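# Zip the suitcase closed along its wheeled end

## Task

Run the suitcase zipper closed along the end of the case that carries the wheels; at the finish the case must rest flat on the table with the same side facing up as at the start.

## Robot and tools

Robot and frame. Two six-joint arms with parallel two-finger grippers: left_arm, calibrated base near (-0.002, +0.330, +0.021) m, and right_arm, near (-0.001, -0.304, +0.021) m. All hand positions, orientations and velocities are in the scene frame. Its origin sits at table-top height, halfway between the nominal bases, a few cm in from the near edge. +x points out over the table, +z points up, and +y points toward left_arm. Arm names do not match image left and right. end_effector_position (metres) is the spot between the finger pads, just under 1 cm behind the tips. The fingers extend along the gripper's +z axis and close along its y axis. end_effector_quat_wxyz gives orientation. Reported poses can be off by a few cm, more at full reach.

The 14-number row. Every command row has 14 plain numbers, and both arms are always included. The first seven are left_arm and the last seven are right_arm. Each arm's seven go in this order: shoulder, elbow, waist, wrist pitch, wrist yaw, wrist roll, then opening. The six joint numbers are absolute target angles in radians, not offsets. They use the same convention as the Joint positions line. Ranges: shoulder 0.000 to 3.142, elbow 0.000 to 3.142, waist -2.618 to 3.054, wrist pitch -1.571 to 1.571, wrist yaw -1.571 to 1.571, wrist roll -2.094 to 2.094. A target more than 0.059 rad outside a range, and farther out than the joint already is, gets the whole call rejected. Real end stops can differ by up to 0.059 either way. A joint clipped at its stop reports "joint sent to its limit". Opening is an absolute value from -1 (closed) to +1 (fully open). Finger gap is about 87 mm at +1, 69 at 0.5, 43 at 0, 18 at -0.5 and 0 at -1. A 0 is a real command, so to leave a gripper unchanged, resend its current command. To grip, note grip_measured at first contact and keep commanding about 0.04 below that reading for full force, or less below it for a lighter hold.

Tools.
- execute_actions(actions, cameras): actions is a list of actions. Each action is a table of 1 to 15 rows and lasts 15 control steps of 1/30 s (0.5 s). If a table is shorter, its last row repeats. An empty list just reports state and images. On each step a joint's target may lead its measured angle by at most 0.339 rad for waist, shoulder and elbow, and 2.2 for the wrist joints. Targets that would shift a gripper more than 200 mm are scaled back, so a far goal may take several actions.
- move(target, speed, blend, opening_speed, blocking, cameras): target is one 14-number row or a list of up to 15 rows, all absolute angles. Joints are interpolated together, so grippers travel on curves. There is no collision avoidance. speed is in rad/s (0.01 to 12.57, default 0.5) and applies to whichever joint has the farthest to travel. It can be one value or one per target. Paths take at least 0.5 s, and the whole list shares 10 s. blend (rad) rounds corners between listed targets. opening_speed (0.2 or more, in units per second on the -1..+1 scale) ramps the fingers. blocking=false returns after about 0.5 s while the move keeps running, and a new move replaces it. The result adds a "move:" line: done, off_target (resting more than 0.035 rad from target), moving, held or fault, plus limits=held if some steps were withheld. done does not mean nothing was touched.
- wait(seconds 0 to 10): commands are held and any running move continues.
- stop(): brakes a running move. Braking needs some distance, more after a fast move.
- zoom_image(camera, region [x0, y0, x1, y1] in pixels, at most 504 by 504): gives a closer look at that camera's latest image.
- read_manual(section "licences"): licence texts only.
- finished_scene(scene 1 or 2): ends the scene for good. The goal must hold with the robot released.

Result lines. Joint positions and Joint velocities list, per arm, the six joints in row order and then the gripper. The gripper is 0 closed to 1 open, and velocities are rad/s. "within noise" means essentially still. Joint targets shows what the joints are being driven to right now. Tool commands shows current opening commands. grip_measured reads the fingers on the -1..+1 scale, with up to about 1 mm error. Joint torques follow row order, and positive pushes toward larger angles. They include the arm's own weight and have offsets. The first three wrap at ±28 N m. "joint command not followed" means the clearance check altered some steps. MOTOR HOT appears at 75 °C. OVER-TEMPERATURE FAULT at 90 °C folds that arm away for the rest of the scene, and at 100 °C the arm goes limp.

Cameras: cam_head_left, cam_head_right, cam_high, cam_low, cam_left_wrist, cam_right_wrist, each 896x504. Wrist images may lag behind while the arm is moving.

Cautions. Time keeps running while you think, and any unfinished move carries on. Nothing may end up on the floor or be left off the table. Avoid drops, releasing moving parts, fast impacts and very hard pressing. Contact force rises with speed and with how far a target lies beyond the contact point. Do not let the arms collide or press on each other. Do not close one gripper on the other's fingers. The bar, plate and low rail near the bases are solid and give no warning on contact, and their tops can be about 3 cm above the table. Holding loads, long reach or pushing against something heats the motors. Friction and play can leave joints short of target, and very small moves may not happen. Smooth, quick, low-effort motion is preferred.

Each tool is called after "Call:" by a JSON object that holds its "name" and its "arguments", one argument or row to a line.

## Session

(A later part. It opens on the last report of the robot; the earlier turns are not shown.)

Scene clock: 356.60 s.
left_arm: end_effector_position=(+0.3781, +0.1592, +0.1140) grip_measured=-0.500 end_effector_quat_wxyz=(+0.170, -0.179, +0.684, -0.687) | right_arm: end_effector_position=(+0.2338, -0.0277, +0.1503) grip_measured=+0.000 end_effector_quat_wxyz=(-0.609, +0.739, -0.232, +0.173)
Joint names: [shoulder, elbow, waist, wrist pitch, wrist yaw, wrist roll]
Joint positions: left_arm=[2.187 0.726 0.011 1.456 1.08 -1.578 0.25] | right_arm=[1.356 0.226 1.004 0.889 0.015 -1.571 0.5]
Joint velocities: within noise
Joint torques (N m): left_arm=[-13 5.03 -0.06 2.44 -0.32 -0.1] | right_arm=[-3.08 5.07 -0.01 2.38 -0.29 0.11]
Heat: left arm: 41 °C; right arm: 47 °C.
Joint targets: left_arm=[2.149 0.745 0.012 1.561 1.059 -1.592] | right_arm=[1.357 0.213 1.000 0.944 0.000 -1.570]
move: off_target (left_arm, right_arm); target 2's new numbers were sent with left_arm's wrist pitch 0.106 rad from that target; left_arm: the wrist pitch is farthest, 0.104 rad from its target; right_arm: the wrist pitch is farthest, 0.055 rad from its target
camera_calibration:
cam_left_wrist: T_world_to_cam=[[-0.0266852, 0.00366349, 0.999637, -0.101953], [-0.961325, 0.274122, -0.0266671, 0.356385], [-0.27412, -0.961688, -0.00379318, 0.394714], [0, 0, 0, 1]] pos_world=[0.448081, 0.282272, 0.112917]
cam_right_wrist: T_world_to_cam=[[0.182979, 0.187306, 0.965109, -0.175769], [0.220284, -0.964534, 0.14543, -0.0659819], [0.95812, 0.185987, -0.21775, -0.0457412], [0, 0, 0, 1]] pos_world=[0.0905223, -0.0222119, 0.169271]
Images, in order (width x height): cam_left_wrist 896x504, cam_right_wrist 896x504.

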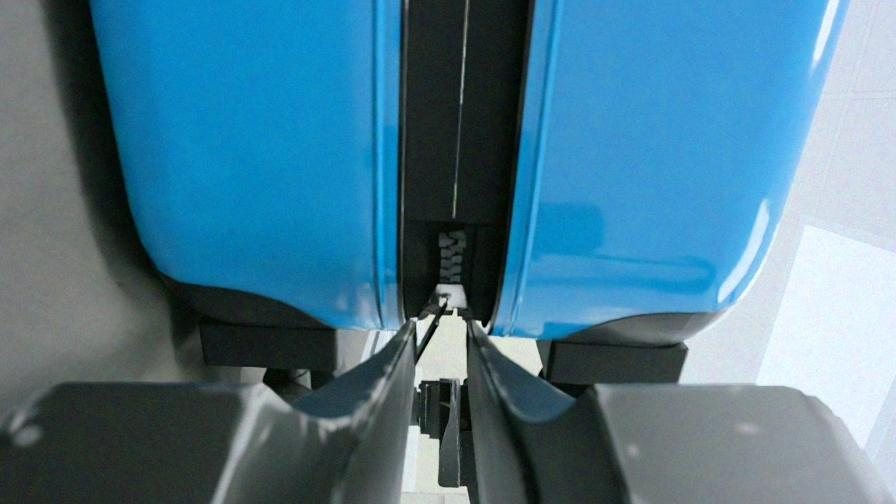

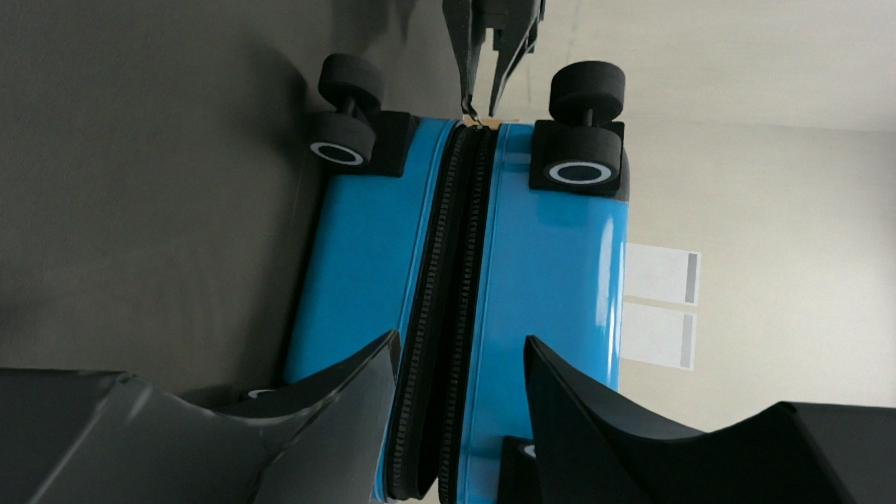

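Call:
{"name": "move", "arguments": {
  "target": [
    [2.15,0.746,0.012,1.56,1.068,-1.581,-1, 1.357,0.213,1.0,0.944,0,-1.57,0]
  ],
  "speed": 0.15,
  "opening_speed": 0.4,
  "cameras": ["cam_left_wrist","cam_right_wrist"]
}}

Call:
{"name": "zoom_image", "arguments": {
  "camera": "cam_right_wrist",
  "region": [360, 0, 610, 200]
}}

Call:
{"name": "zoom_image", "arguments": {
  "camera": "cam_left_wrist",
  "region": [340, 220, 560, 400]
}}

Scene clock: 362.63 s.
left_arm: end_effector_position=(+0.3782, +0.1592, +0.1156) grip_measured=-0.939 end_effector_quat_wxyz=(+0.172, -0.177, +0.683, -0.687) | right_arm: end_effector_position=(+0.2338, -0.0277, +0.1503) grip_measured=+0.000 end_effector_quat_wxyz=(-0.609, +0.739, -0.232, +0.173)
Joint names: [shoulder, elbow, waist, wrist pitch, wrist yaw, wrist roll]
Joint positions: left_arm=[2.183 0.726 0.011 1.456 1.08 -1.578 0.03] | right_arm=[1.356 0.226 1.004 0.889 0.015 -1.571 0.5]
Joint velocities: within noise
Joint torques (N m): left_arm=[-12.46 4.98 0.08 2.41 -0.26 0.01] | right_arm=[-3.07 5.08 -0.01 2.37 -0.29 0.11]
Heat: left arm: 42 °C; right arm: 47 °C.
Joint targets: left_arm=[2.150 0.746 0.012 1.559 1.068 -1.581] | right_arm=[1.357 0.213 1.000 0.944 0.000 -1.570]
move: off_target (left_arm, right_arm); left_arm: the wrist pitch is farthest, 0.104 rad from its target; right_arm: the wrist pitch is farthest, 0.055 rad from its target
camera_calibration:
cam_left_wrist: T_world_to_cam=[[-0.0312359, 0.00353341, 0.999506, -0.101855], [-0.961185, 0.274158, -0.0310075, 0.356964], [-0.274132, -0.961678, -0.00516729, 0.394911], [0, 0, 0, 1]] pos_world=[0.448185, 0.282272, 0.114914]
cam_right_wrist: T_world_to_cam=[[0.182979, 0.187306, 0.965109, -0.175769], [0.220284, -0.964534, 0.14543, -0.0659819], [0.95812, 0.185987, -0.21775, -0.0457412], [0, 0, 0, 1]] pos_world=[0.0905223, -0.0222119, 0.169271]
Images, in order (width x height): cam_left_wrist 896x504, cam_right_wrist 896x504.

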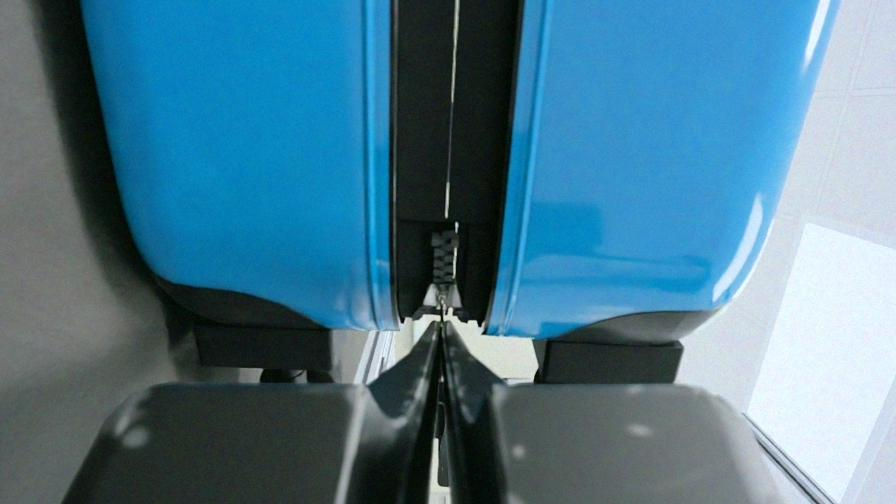

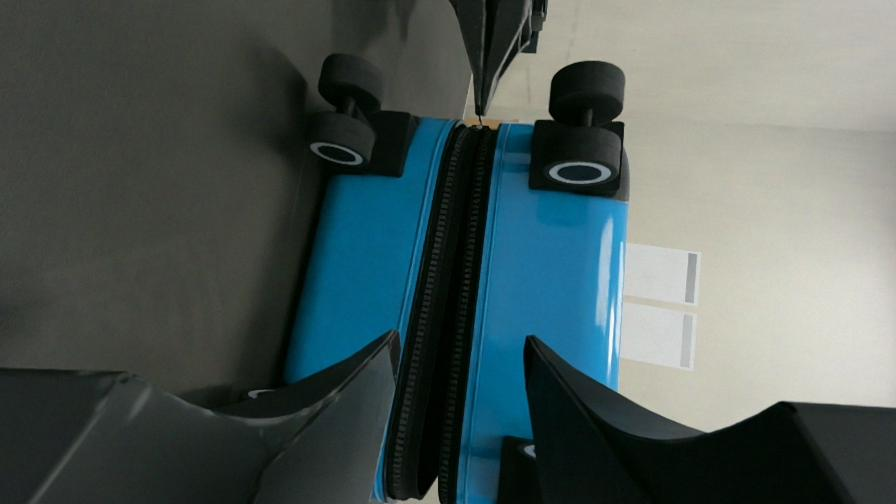

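Scaled by 2.016 from the camera's 896x504 image, which has a finer 1280x720 frame.

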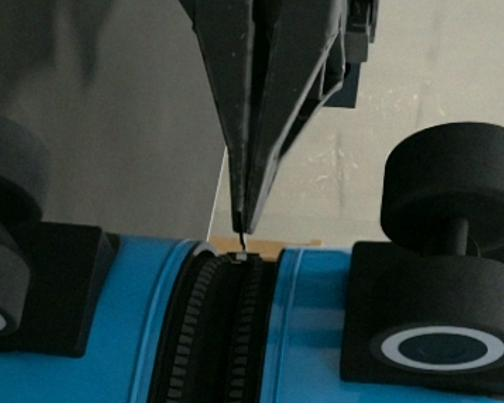

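Scaled by 2.291 from the camera's 896x504 image, which has a finer 1280x720 frame.

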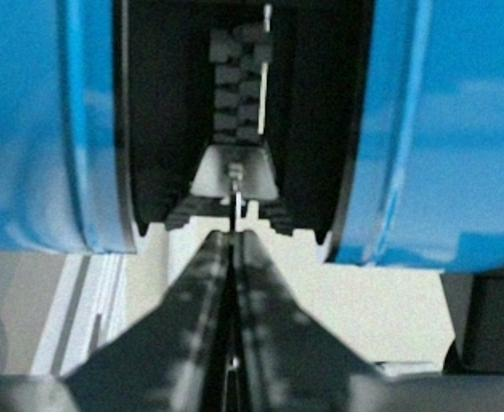

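Call:
{"name": "move", "arguments": {
  "target": [
    [2.16,0.648,0.0,1.62,1.04,-1.581,-1, 1.357,0.213,1.0,0.944,0,-1.57,0]
  ],
  "speed": 0.1
}}

Call:
{"name": "zoom_image", "arguments": {
  "camera": "cam_right_wrist",
  "region": [360, 0, 610, 200]
}}

Call:
{"name": "zoom_image", "arguments": {
  "camera": "cam_left_wrist",
  "region": [340, 220, 560, 400]
}}

Call:
{"name": "zoom_image", "arguments": {
  "camera": "cam_high",
  "region": [340, 120, 540, 350]
}}

Scene clock: 388.43 s.
left_arm: end_effector_position=(+0.3767, +0.1597, +0.1140) grip_measured=-0.939 end_effector_quat_wxyz=(+0.182, -0.202, +0.680, -0.681) | right_arm: end_effector_position=(+0.2338, -0.0277, +0.1503) grip_measured=+0.000 end_effector_quat_wxyz=(-0.609, +0.739, -0.232, +0.173)
Joint names: [shoulder, elbow, waist, wrist pitch, wrist yaw, wrist roll]
Joint positions: left_arm=[2.163 0.682 0.004 1.46 1.023 -1.58 0.03] | right_arm=[1.356 0.226 1.004 0.889 0.015 -1.571 0.5]
Joint velocities: within noise
Joint torques (N m): left_arm=[-9.59 0.77 -0.54 2.49 0 0.09] | right_arm=[-3.08 5.07 -0.01 2.37 -0.29 0.11]
Heat: left arm: 43 °C; right arm: 47 °C.
Joint targets: left_arm=[2.159 0.650 -0.001 1.566 1.038 -1.581] | right_arm=[1.357 0.213 1.000 0.944 0.000 -1.570]
joint sent to its limit (left arm) — the wrist pitch, upper limit.
move: off_target (left_arm, right_arm); left_arm: the wrist pitch is farthest, 0.160 rad from its target; right_arm: the wrist pitch is farthest, 0.055 rad from its target
camera_calibration:
cam_left_wrist: T_world_to_cam=[[-0.00994738, 0.00285011, 0.999946, -0.108156], [-0.974249, 0.22524, -0.0103337, 0.365754], [-0.225257, -0.974299, 0.00053617, 0.378034], [0, 0, 0, 1]] pos_world=[0.440414, 0.286244, 0.111727]
cam_right_wrist: T_world_to_cam=[[0.182979, 0.187306, 0.965109, -0.175769], [0.220284, -0.964534, 0.14543, -0.0659819], [0.95812, 0.185987, -0.21775, -0.0457412], [0, 0, 0, 1]] pos_world=[0.0905223, -0.0222119, 0.169271]

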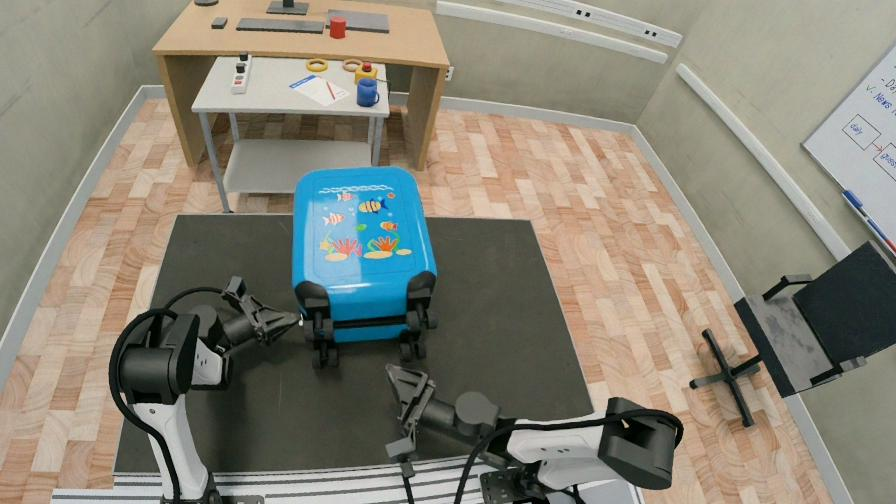

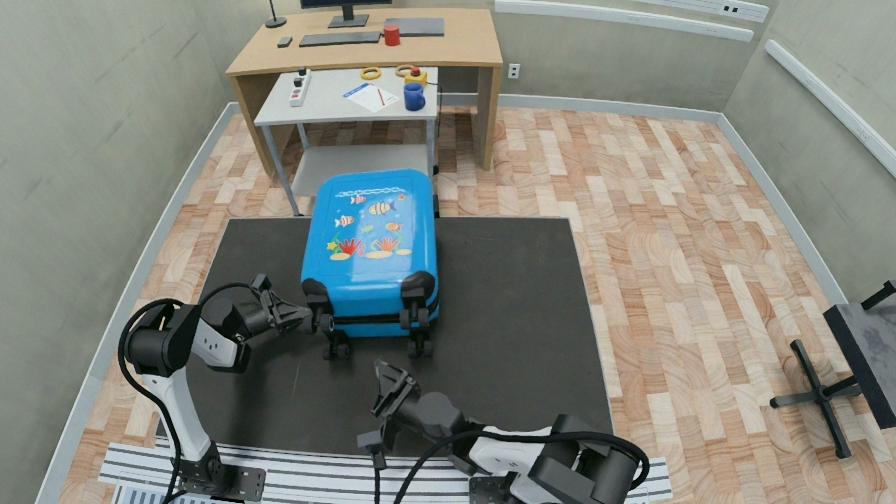

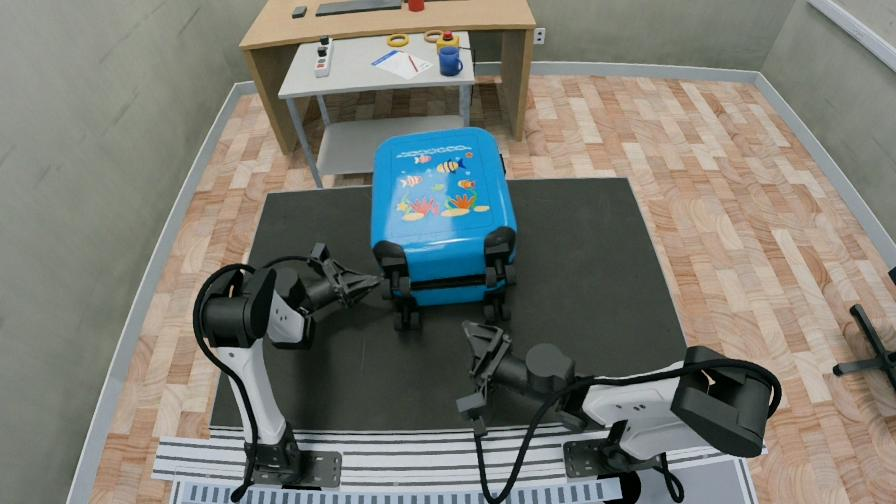

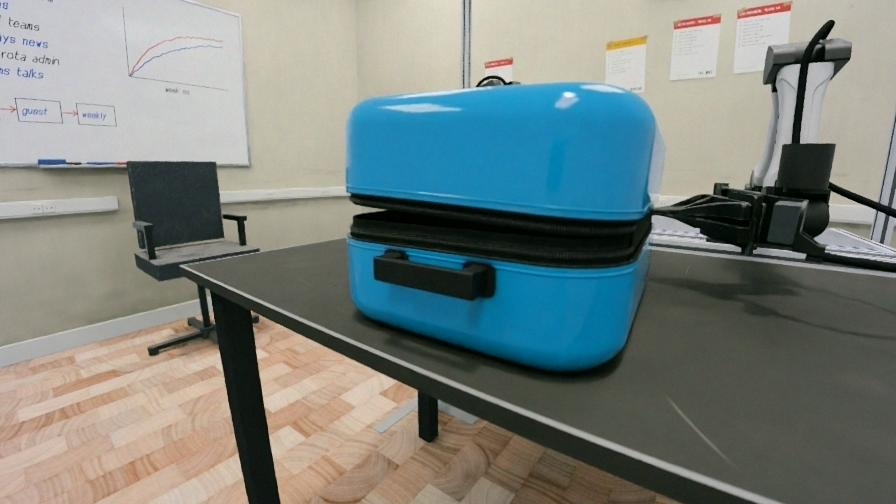

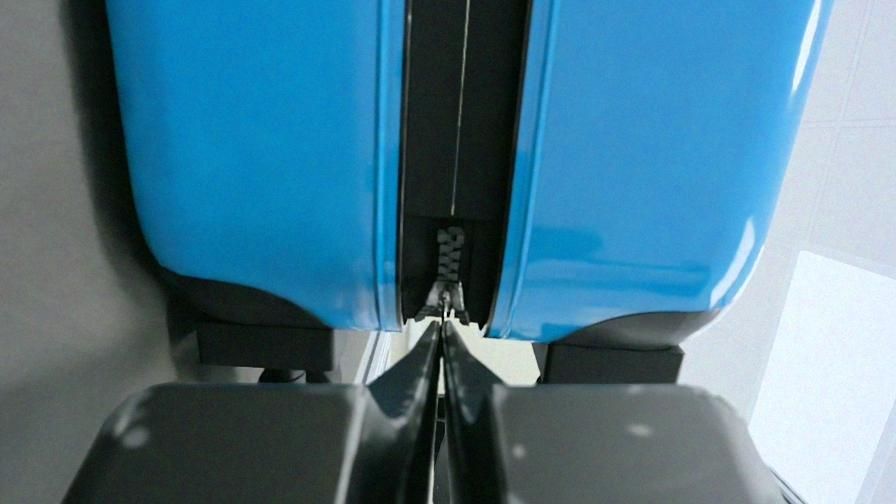

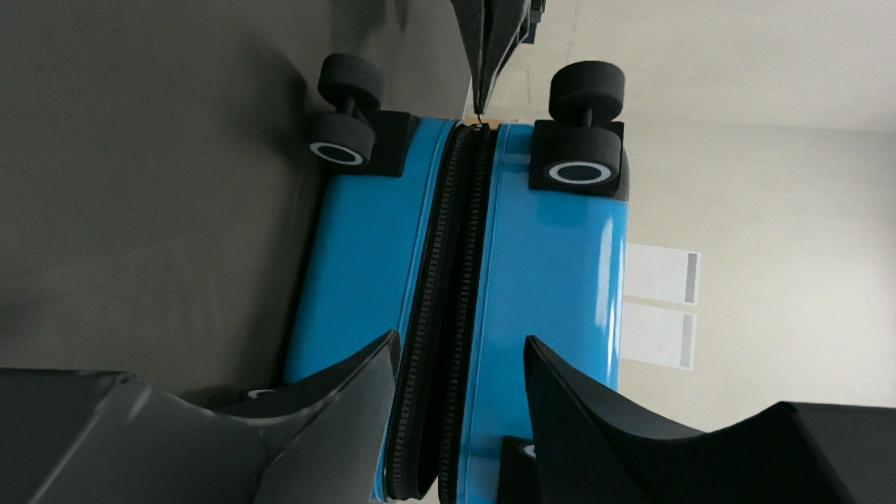

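Scaled by 2.016 from the camera's 896x504 image, which has a finer 1280x720 frame.

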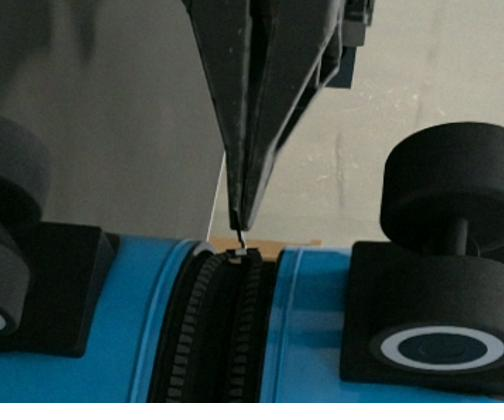

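Scaled by 2.291 from the camera's 896x504 image, which has a finer 1280x720 frame.

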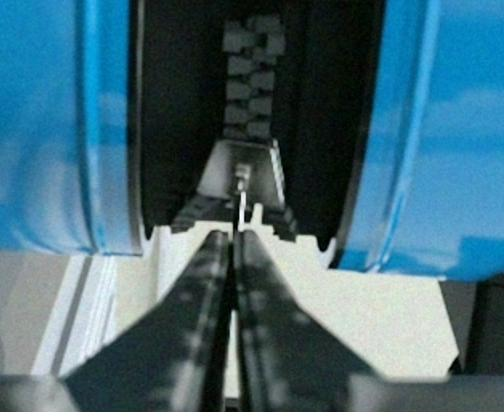

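Scaled by 2.191 from the camera's 896x504 image, which has a finer 1280x720 frame.

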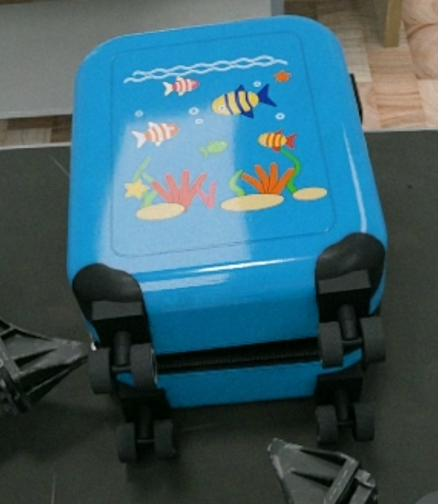

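Call:
{"name": "move", "arguments": {
  "target": [
    [2.045,0.498,-0.055,1.57,0.885,-1.581,-1, 1.357,0.213,1.0,0.944,0,-1.57,0]
  ],
  "speed": 0.1,
  "cameras": ["cam_high","cam_left_wrist","cam_right_wrist"]
}}

Call:
{"name": "zoom_image", "arguments": {
  "camera": "cam_right_wrist",
  "region": [360, 0, 610, 200]
}}

Call:
{"name": "zoom_image", "arguments": {
  "camera": "cam_left_wrist",
  "region": [340, 220, 560, 400]
}}

Scene clock: 399.37 s.
left_arm: end_effector_position=(+0.3606, +0.1550, +0.1153) grip_measured=-0.939 end_effector_quat_wxyz=(+0.205, -0.260, +0.674, -0.660) | right_arm: end_effector_position=(+0.2338, -0.0277, +0.1503) grip_measured=+0.000 end_effector_quat_wxyz=(-0.609, +0.739, -0.232, +0.173)
Joint names: [shoulder, elbow, waist, wrist pitch, wrist yaw, wrist roll]
Joint positions: left_arm=[2.06 0.527 -0.04 1.46 0.858 -1.581 0.03] | right_arm=[1.356 0.226 1.004 0.889 0.015 -1.571 0.5]
Joint velocities: within noise
Joint torques (N m): left_arm=[-9.63 0.79 -1.21 2.55 0.16 0.07] | right_arm=[-3.07 5.07 0.01 2.38 -0.29 0.11]
Heat: left arm: 44 °C; right arm: 48 °C.
Joint targets: left_arm=[2.045 0.497 -0.053 1.566 0.886 -1.582] | right_arm=[1.357 0.213 1.000 0.944 0.000 -1.570]
joint sent to its limit (left arm) — the wrist pitch, upper limit.
move: off_target (left_arm, right_arm); left_arm: the wrist pitch is farthest, 0.110 rad from its target; right_arm: the wrist pitch is farthest, 0.055 rad from its target
camera_calibration:
cam_left_wrist: T_world_to_cam=[[0.0437414, -0.00284898, 0.999039, -0.128059], [-0.993404, 0.105971, 0.0437969, 0.370325], [-0.105994, -0.994365, 0.00180513, 0.329677], [0, 0, 0, 1]] pos_world=[0.408427, 0.288211, 0.111122]
cam_right_wrist: T_world_to_cam=[[0.182979, 0.187306, 0.965109, -0.175769], [0.220284, -0.964534, 0.14543, -0.0659819], [0.95812, 0.185987, -0.21775, -0.0457412], [0, 0, 0, 1]] pos_world=[0.0905223, -0.0222119, 0.169271]
Images, in order (width x height): cam_high 896x504, cam_left_wrist 896x504, cam_right_wrist 896x504.

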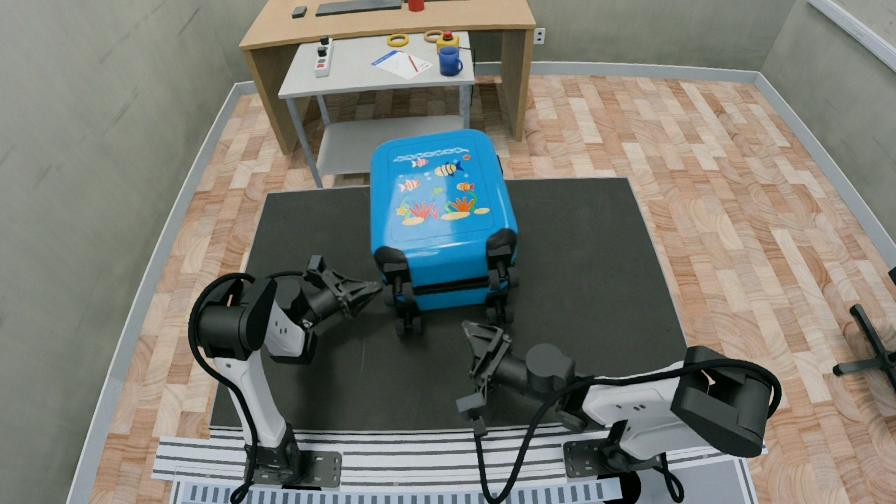

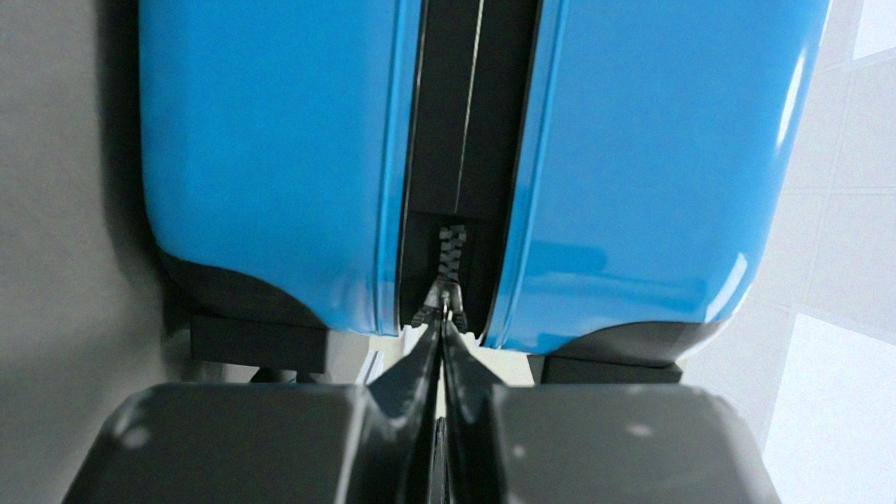

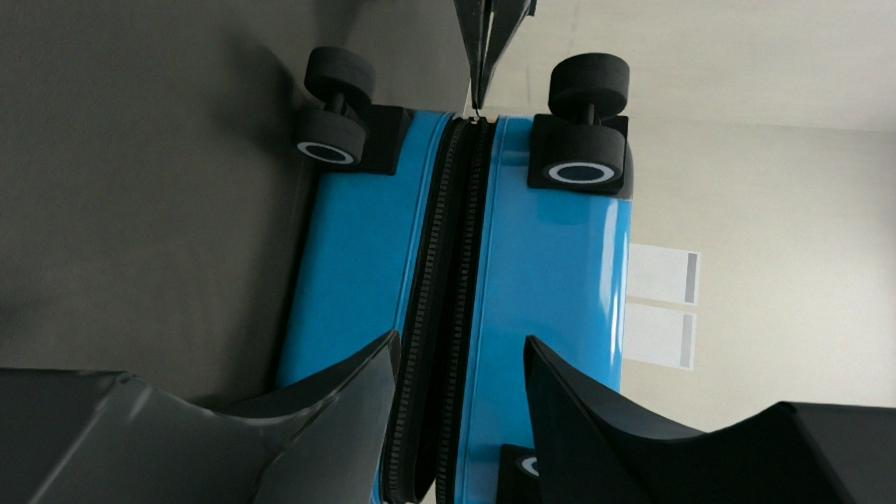

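Scaled by 2.016 from the camera's 896x504 image, which has a finer 1280x720 frame.

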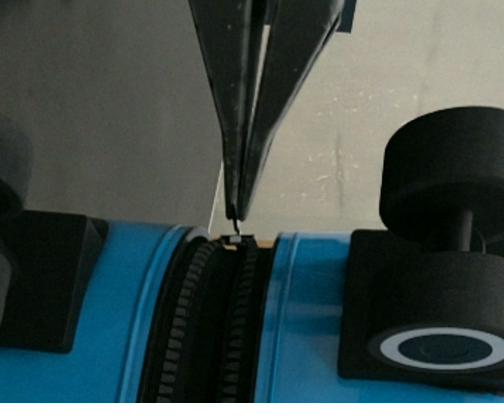

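Scaled by 2.291 from the camera's 896x504 image, which has a finer 1280x720 frame.

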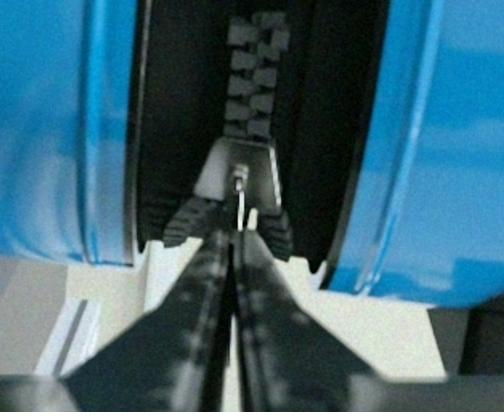

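Call:
{"name": "zoom_image", "arguments": {
  "camera": "cam_high",
  "region": [440, 210, 560, 340]
}}

Call:
{"name": "execute_actions", "arguments": {
  "actions": [],
  "cameras": ["cam_head_left","cam_head_right"]
}}

Call:
{"name": "zoom_image", "arguments": {
  "camera": "cam_head_left",
  "region": [280, 240, 460, 380]
}}

Call:
{"name": "zoom_image", "arguments": {
  "camera": "cam_head_right",
  "region": [290, 240, 470, 380]
}}

Scaled by 3.877 from the camera's 896x504 image, which has a finer 1280x720 frame.

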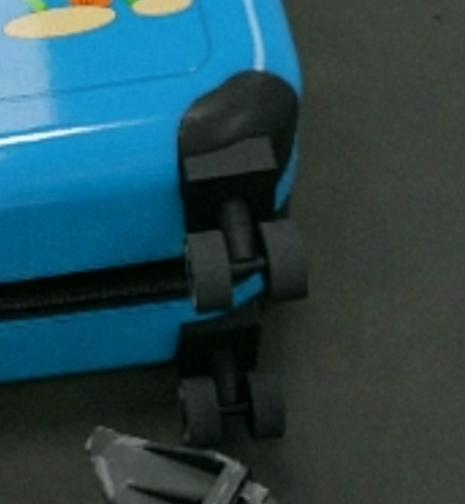

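Scene clock: 416.37 s.
left_arm: end_effector_position=(+0.3606, +0.1550, +0.1153) grip_measured=-0.939 end_effector_quat_wxyz=(+0.205, -0.260, +0.674, -0.660) | right_arm: end_effector_position=(+0.2338, -0.0276, +0.1507) grip_measured=+0.000 end_effector_quat_wxyz=(-0.609, +0.738, -0.232, +0.173)
Joint names: [shoulder, elbow, waist, wrist pitch, wrist yaw, wrist roll]
Joint positions: left_arm=[2.06 0.527 -0.04 1.46 0.858 -1.581 0.03] | right_arm=[1.356 0.226 1.004 0.891 0.015 -1.571 0.5]
Joint velocities: within noise
Joint torques (N m): left_arm=[-9.52 0.83 -1.14 2.55 0.16 0.05] | right_arm=[-3.07 5.08 -0.02 2.38 -0.29 0.1]
Heat: left arm: 47 °C; right arm: 48 °C.
Joint targets: left_arm=[2.045 0.497 -0.053 1.566 0.886 -1.582] | right_arm=[1.357 0.213 1.000 0.945 0.000 -1.570]
Tool commands: left_gripper/opening=-1.0 right_gripper/opening=+0.0
Images, in order (width x height): cam_head_left 896x504, cam_head_right 896x504.

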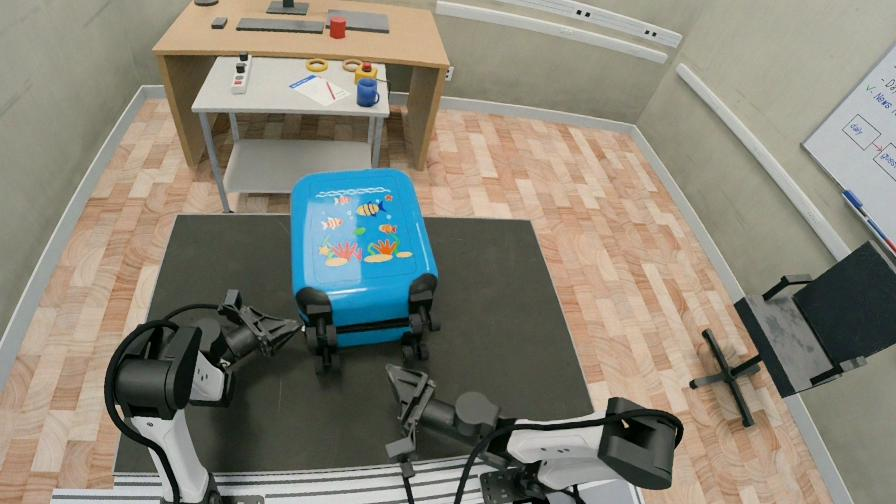

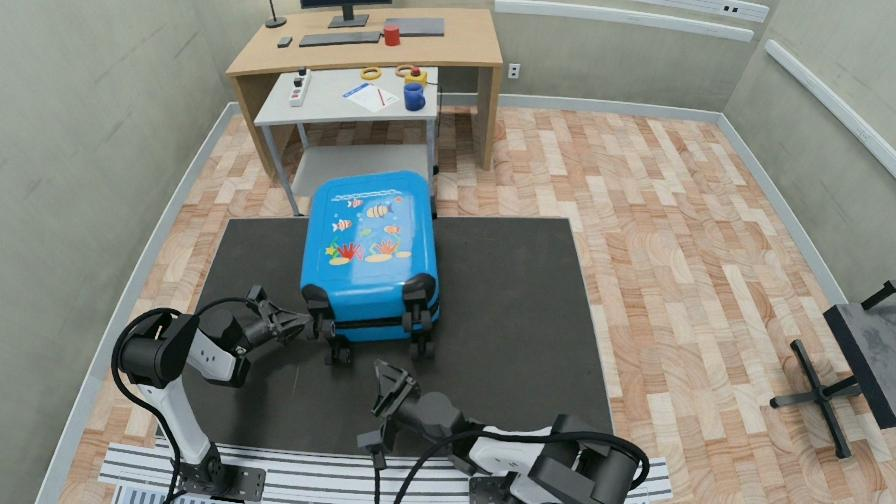

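Scaled by 2.800 from the camera's 896x504 image, which has a finer 1280x720 frame.

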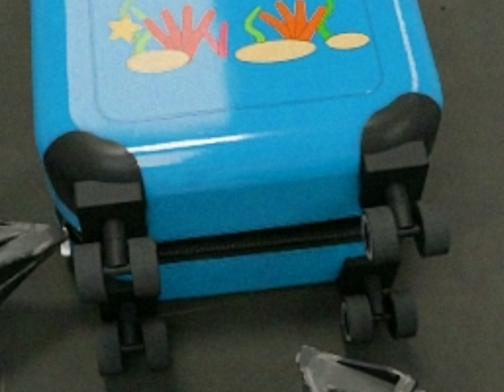

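Scaled by 2.800 from the camera's 896x504 image, which has a finer 1280x720 frame.

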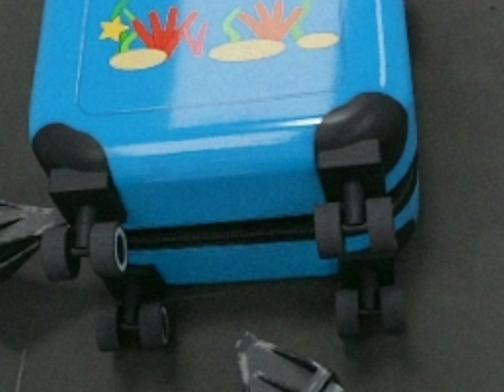

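Call:
{"name": "move", "arguments": {
  "target": [
    [2.045,0.497,-0.053,1.566,0.886,-1.582,-1,0.9,0.6,0.95,0.1,0,-0.8,-1],
    [2.045,0.497,-0.053,1.566,0.886,-1.582,-1,1.2,1.0,0.682,0.2,0,0,-1],
    [2.045,0.497,-0.053,1.566,0.886,-1.582,-1,2.096,2.273,0.682,-0.962,0,0,-1]
  ],
  "speed": 0.8,
  "blend": 0.15,
  "cameras": ["cam_head_left","cam_high","cam_left_wrist","cam_low"]
}}

Scene clock: 434.07 s.
left_arm: end_effector_position=(+0.3606, +0.1550, +0.1153) grip_measured=-0.939 end_effector_quat_wxyz=(+0.205, -0.260, +0.674, -0.660) | right_arm: end_effector_position=(+0.4168, +0.0146, +0.2785) grip_measured=-0.978 end_effector_quat_wxyz=(+0.382, -0.294, +0.864, +0.146)
Joint names: [shoulder, elbow, waist, wrist pitch, wrist yaw, wrist roll]
Joint positions: left_arm=[2.06 0.527 -0.04 1.46 0.858 -1.581 0.03] | right_arm=[2.075 2.241 0.682 -0.922 0.015 -0.005 0.011]
Joint velocities: within noise
Joint torques (N m): left_arm=[-9.69 0.84 -1.24 2.53 0.18 0.05] | right_arm=[-8.64 10.74 0.38 1.21 -0.25 0.18]
Heat: left arm: 48 °C; right arm: 47 °C.
Joint targets: left_arm=[2.045 0.497 -0.053 1.566 0.886 -1.582] | right_arm=[2.096 2.273 0.682 -0.963 0.001 0.011]
move: off_target (left_arm, right_arm); left_arm: the wrist pitch is farthest, 0.106 rad from its target; right_arm: the wrist pitch is farthest, 0.040 rad from its target
camera_calibration:
cam_left_wrist: T_world_to_cam=[[0.0437414, -0.00284898, 0.999039, -0.128059], [-0.993404, 0.105971, 0.0437969, 0.370325], [-0.105994, -0.994365, 0.00180513, 0.329677], [0, 0, 0, 1]] pos_world=[0.408427, 0.288211, 0.111122]
Images, in order (width x height): cam_head_left 896x504, cam_high 896x504, cam_low 896x504, cam_left_wrist 896x504.

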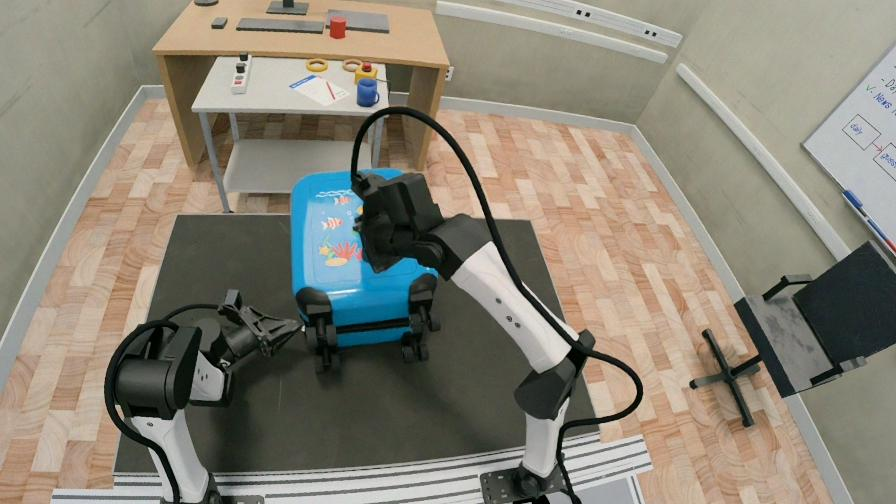

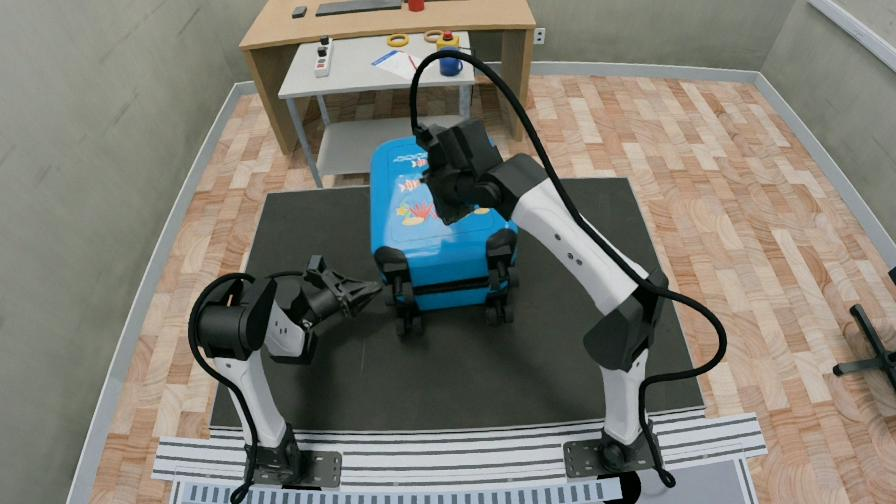

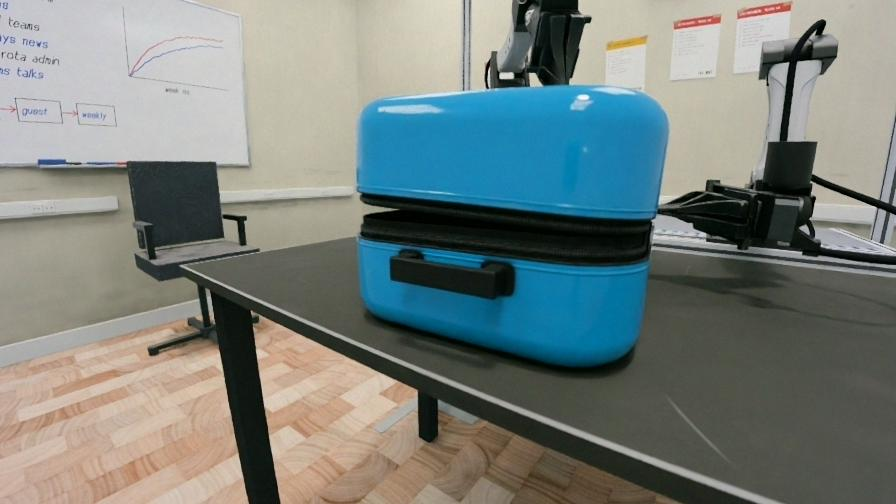

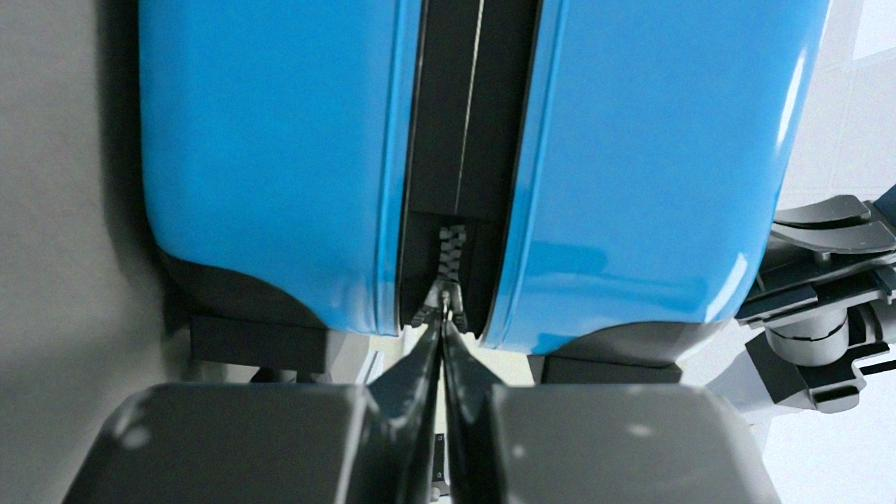

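Call:
{"name": "move", "arguments": {
  "target": [
    [2.045,0.497,-0.053,1.566,0.886,-1.582,-1,2.17,2.273,0.682,-0.962,0,0,-1]
  ],
  "speed": 0.15,
  "cameras": ["cam_left_wrist","cam_low"]
}}

Call:
{"name": "zoom_image", "arguments": {
  "camera": "cam_left_wrist",
  "region": [500, 150, 896, 420]
}}

Scene clock: 441.07 s.
left_arm: end_effector_position=(+0.3606, +0.1550, +0.1153) grip_measured=-0.939 end_effector_quat_wxyz=(+0.205, -0.260, +0.674, -0.660) | right_arm: end_effector_position=(+0.4230, +0.0216, +0.2413) grip_measured=-0.978 end_effector_quat_wxyz=(+0.350, -0.300, +0.877, +0.135)
Joint names: [shoulder, elbow, waist, wrist pitch, wrist yaw, wrist roll]
Joint positions: left_arm=[2.06 0.527 -0.04 1.46 0.858 -1.581 0.03] | right_arm=[2.151 2.246 0.682 -0.925 0.015 -0.005 0.011]
Joint velocities: within noise
Joint torques (N m): left_arm=[-9.58 0.85 -1.2 2.53 0.16 0.05] | right_arm=[-9.22 10.29 0.38 1.17 -0.27 0.07]
Heat: left arm: 49 °C; right arm: 45 °C.
Joint targets: left_arm=[2.045 0.497 -0.053 1.566 0.886 -1.582] | right_arm=[2.171 2.273 0.682 -0.961 0.000 0.000]
move: off_target (left_arm, right_arm); left_arm: the wrist pitch is farthest, 0.106 rad from its target; right_arm: the wrist pitch is farthest, 0.037 rad from its target
camera_calibration:
cam_left_wrist: T_world_to_cam=[[0.0437414, -0.00284898, 0.999039, -0.128059], [-0.993404, 0.105971, 0.0437969, 0.370325], [-0.105994, -0.994365, 0.00180513, 0.329677], [0, 0, 0, 1]] pos_world=[0.408427, 0.288211, 0.111122]
Images, in order (width x height): cam_low 896x504, cam_left_wrist 896x504.

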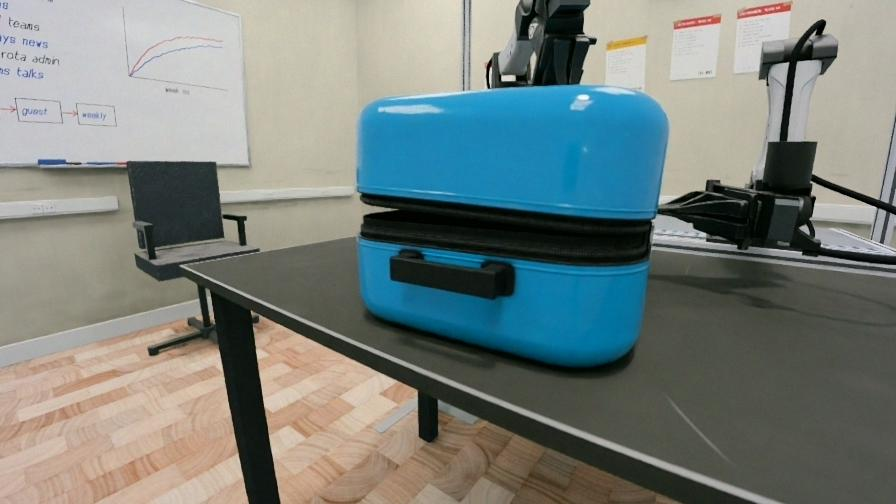

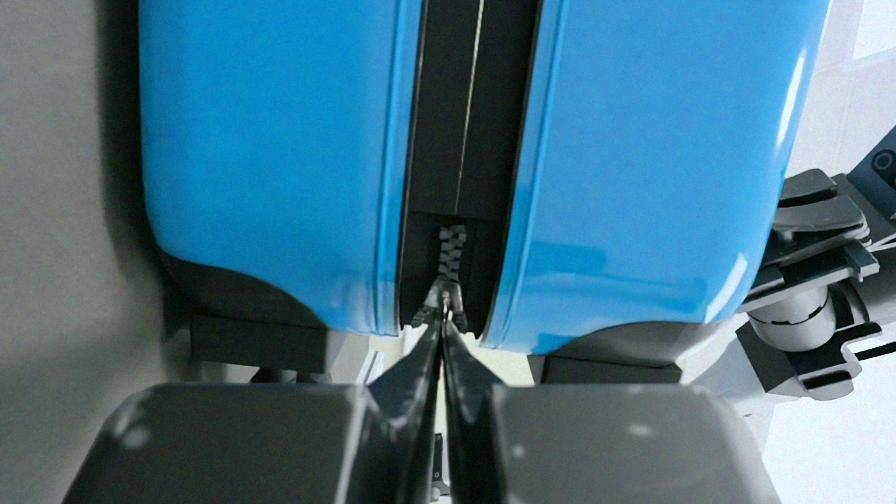

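Scaled by 1.273 from the camera's 896x504 image, which has a finer 1280x720 frame.

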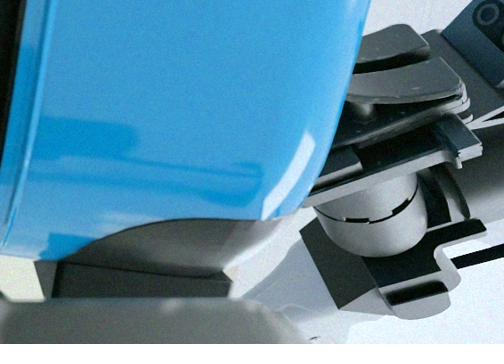

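Call:
{"name": "move", "arguments": {
  "target": [
    [2.045,0.497,-0.053,1.566,0.886,-1.582,-1,2.23,2.273,0.682,-0.962,0,0,-1]
  ],
  "speed": 0.1,
  "cameras": ["cam_left_wrist"]
}}

Scene clock: 444.77 s.
left_arm: end_effector_position=(+0.3606, +0.1550, +0.1153) grip_measured=-0.939 end_effector_quat_wxyz=(+0.205, -0.260, +0.674, -0.660) | right_arm: end_effector_position=(+0.4270, +0.0254, +0.2364) grip_measured=-0.978 end_effector_quat_wxyz=(+0.348, -0.301, +0.877, +0.135)
Joint names: [shoulder, elbow, waist, wrist pitch, wrist yaw, wrist roll]
Joint positions: left_arm=[2.06 0.527 -0.04 1.46 0.858 -1.581 0.03] | right_arm=[2.177 2.269 0.682 -0.925 0.014 -0.007 0.011]
Joint velocities: within noise
Joint torques (N m): left_arm=[-9.58 0.79 -1.11 2.53 0.14 0.07] | right_arm=[-6.64 8.23 0.38 1.16 -0.27 0.07]
Heat: left arm: 49 °C; right arm: 44 °C.
Joint targets: left_arm=[2.045 0.497 -0.053 1.566 0.886 -1.582] | right_arm=[2.229 2.274 0.682 -0.962 -0.001 -0.002]
move: off_target (left_arm, right_arm); left_arm: the wrist pitch is farthest, 0.106 rad from its target; right_arm: the shoulder is farthest, 0.053 rad from its target
camera_calibration:
cam_left_wrist: T_world_to_cam=[[0.0437414, -0.00284898, 0.999039, -0.128059], [-0.993404, 0.105971, 0.0437969, 0.370325], [-0.105994, -0.994365, 0.00180513, 0.329677], [0, 0, 0, 1]] pos_world=[0.408427, 0.288211, 0.111122]
Images, in order (width x height): cam_left_wrist 896x504.

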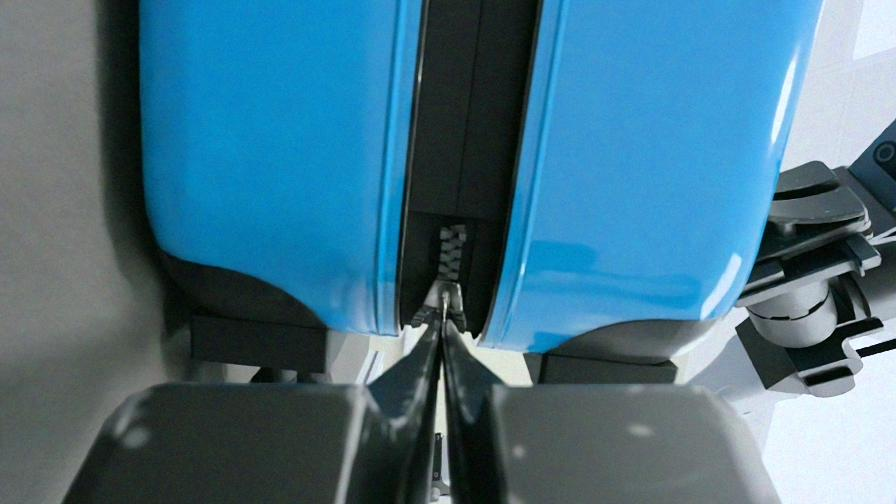

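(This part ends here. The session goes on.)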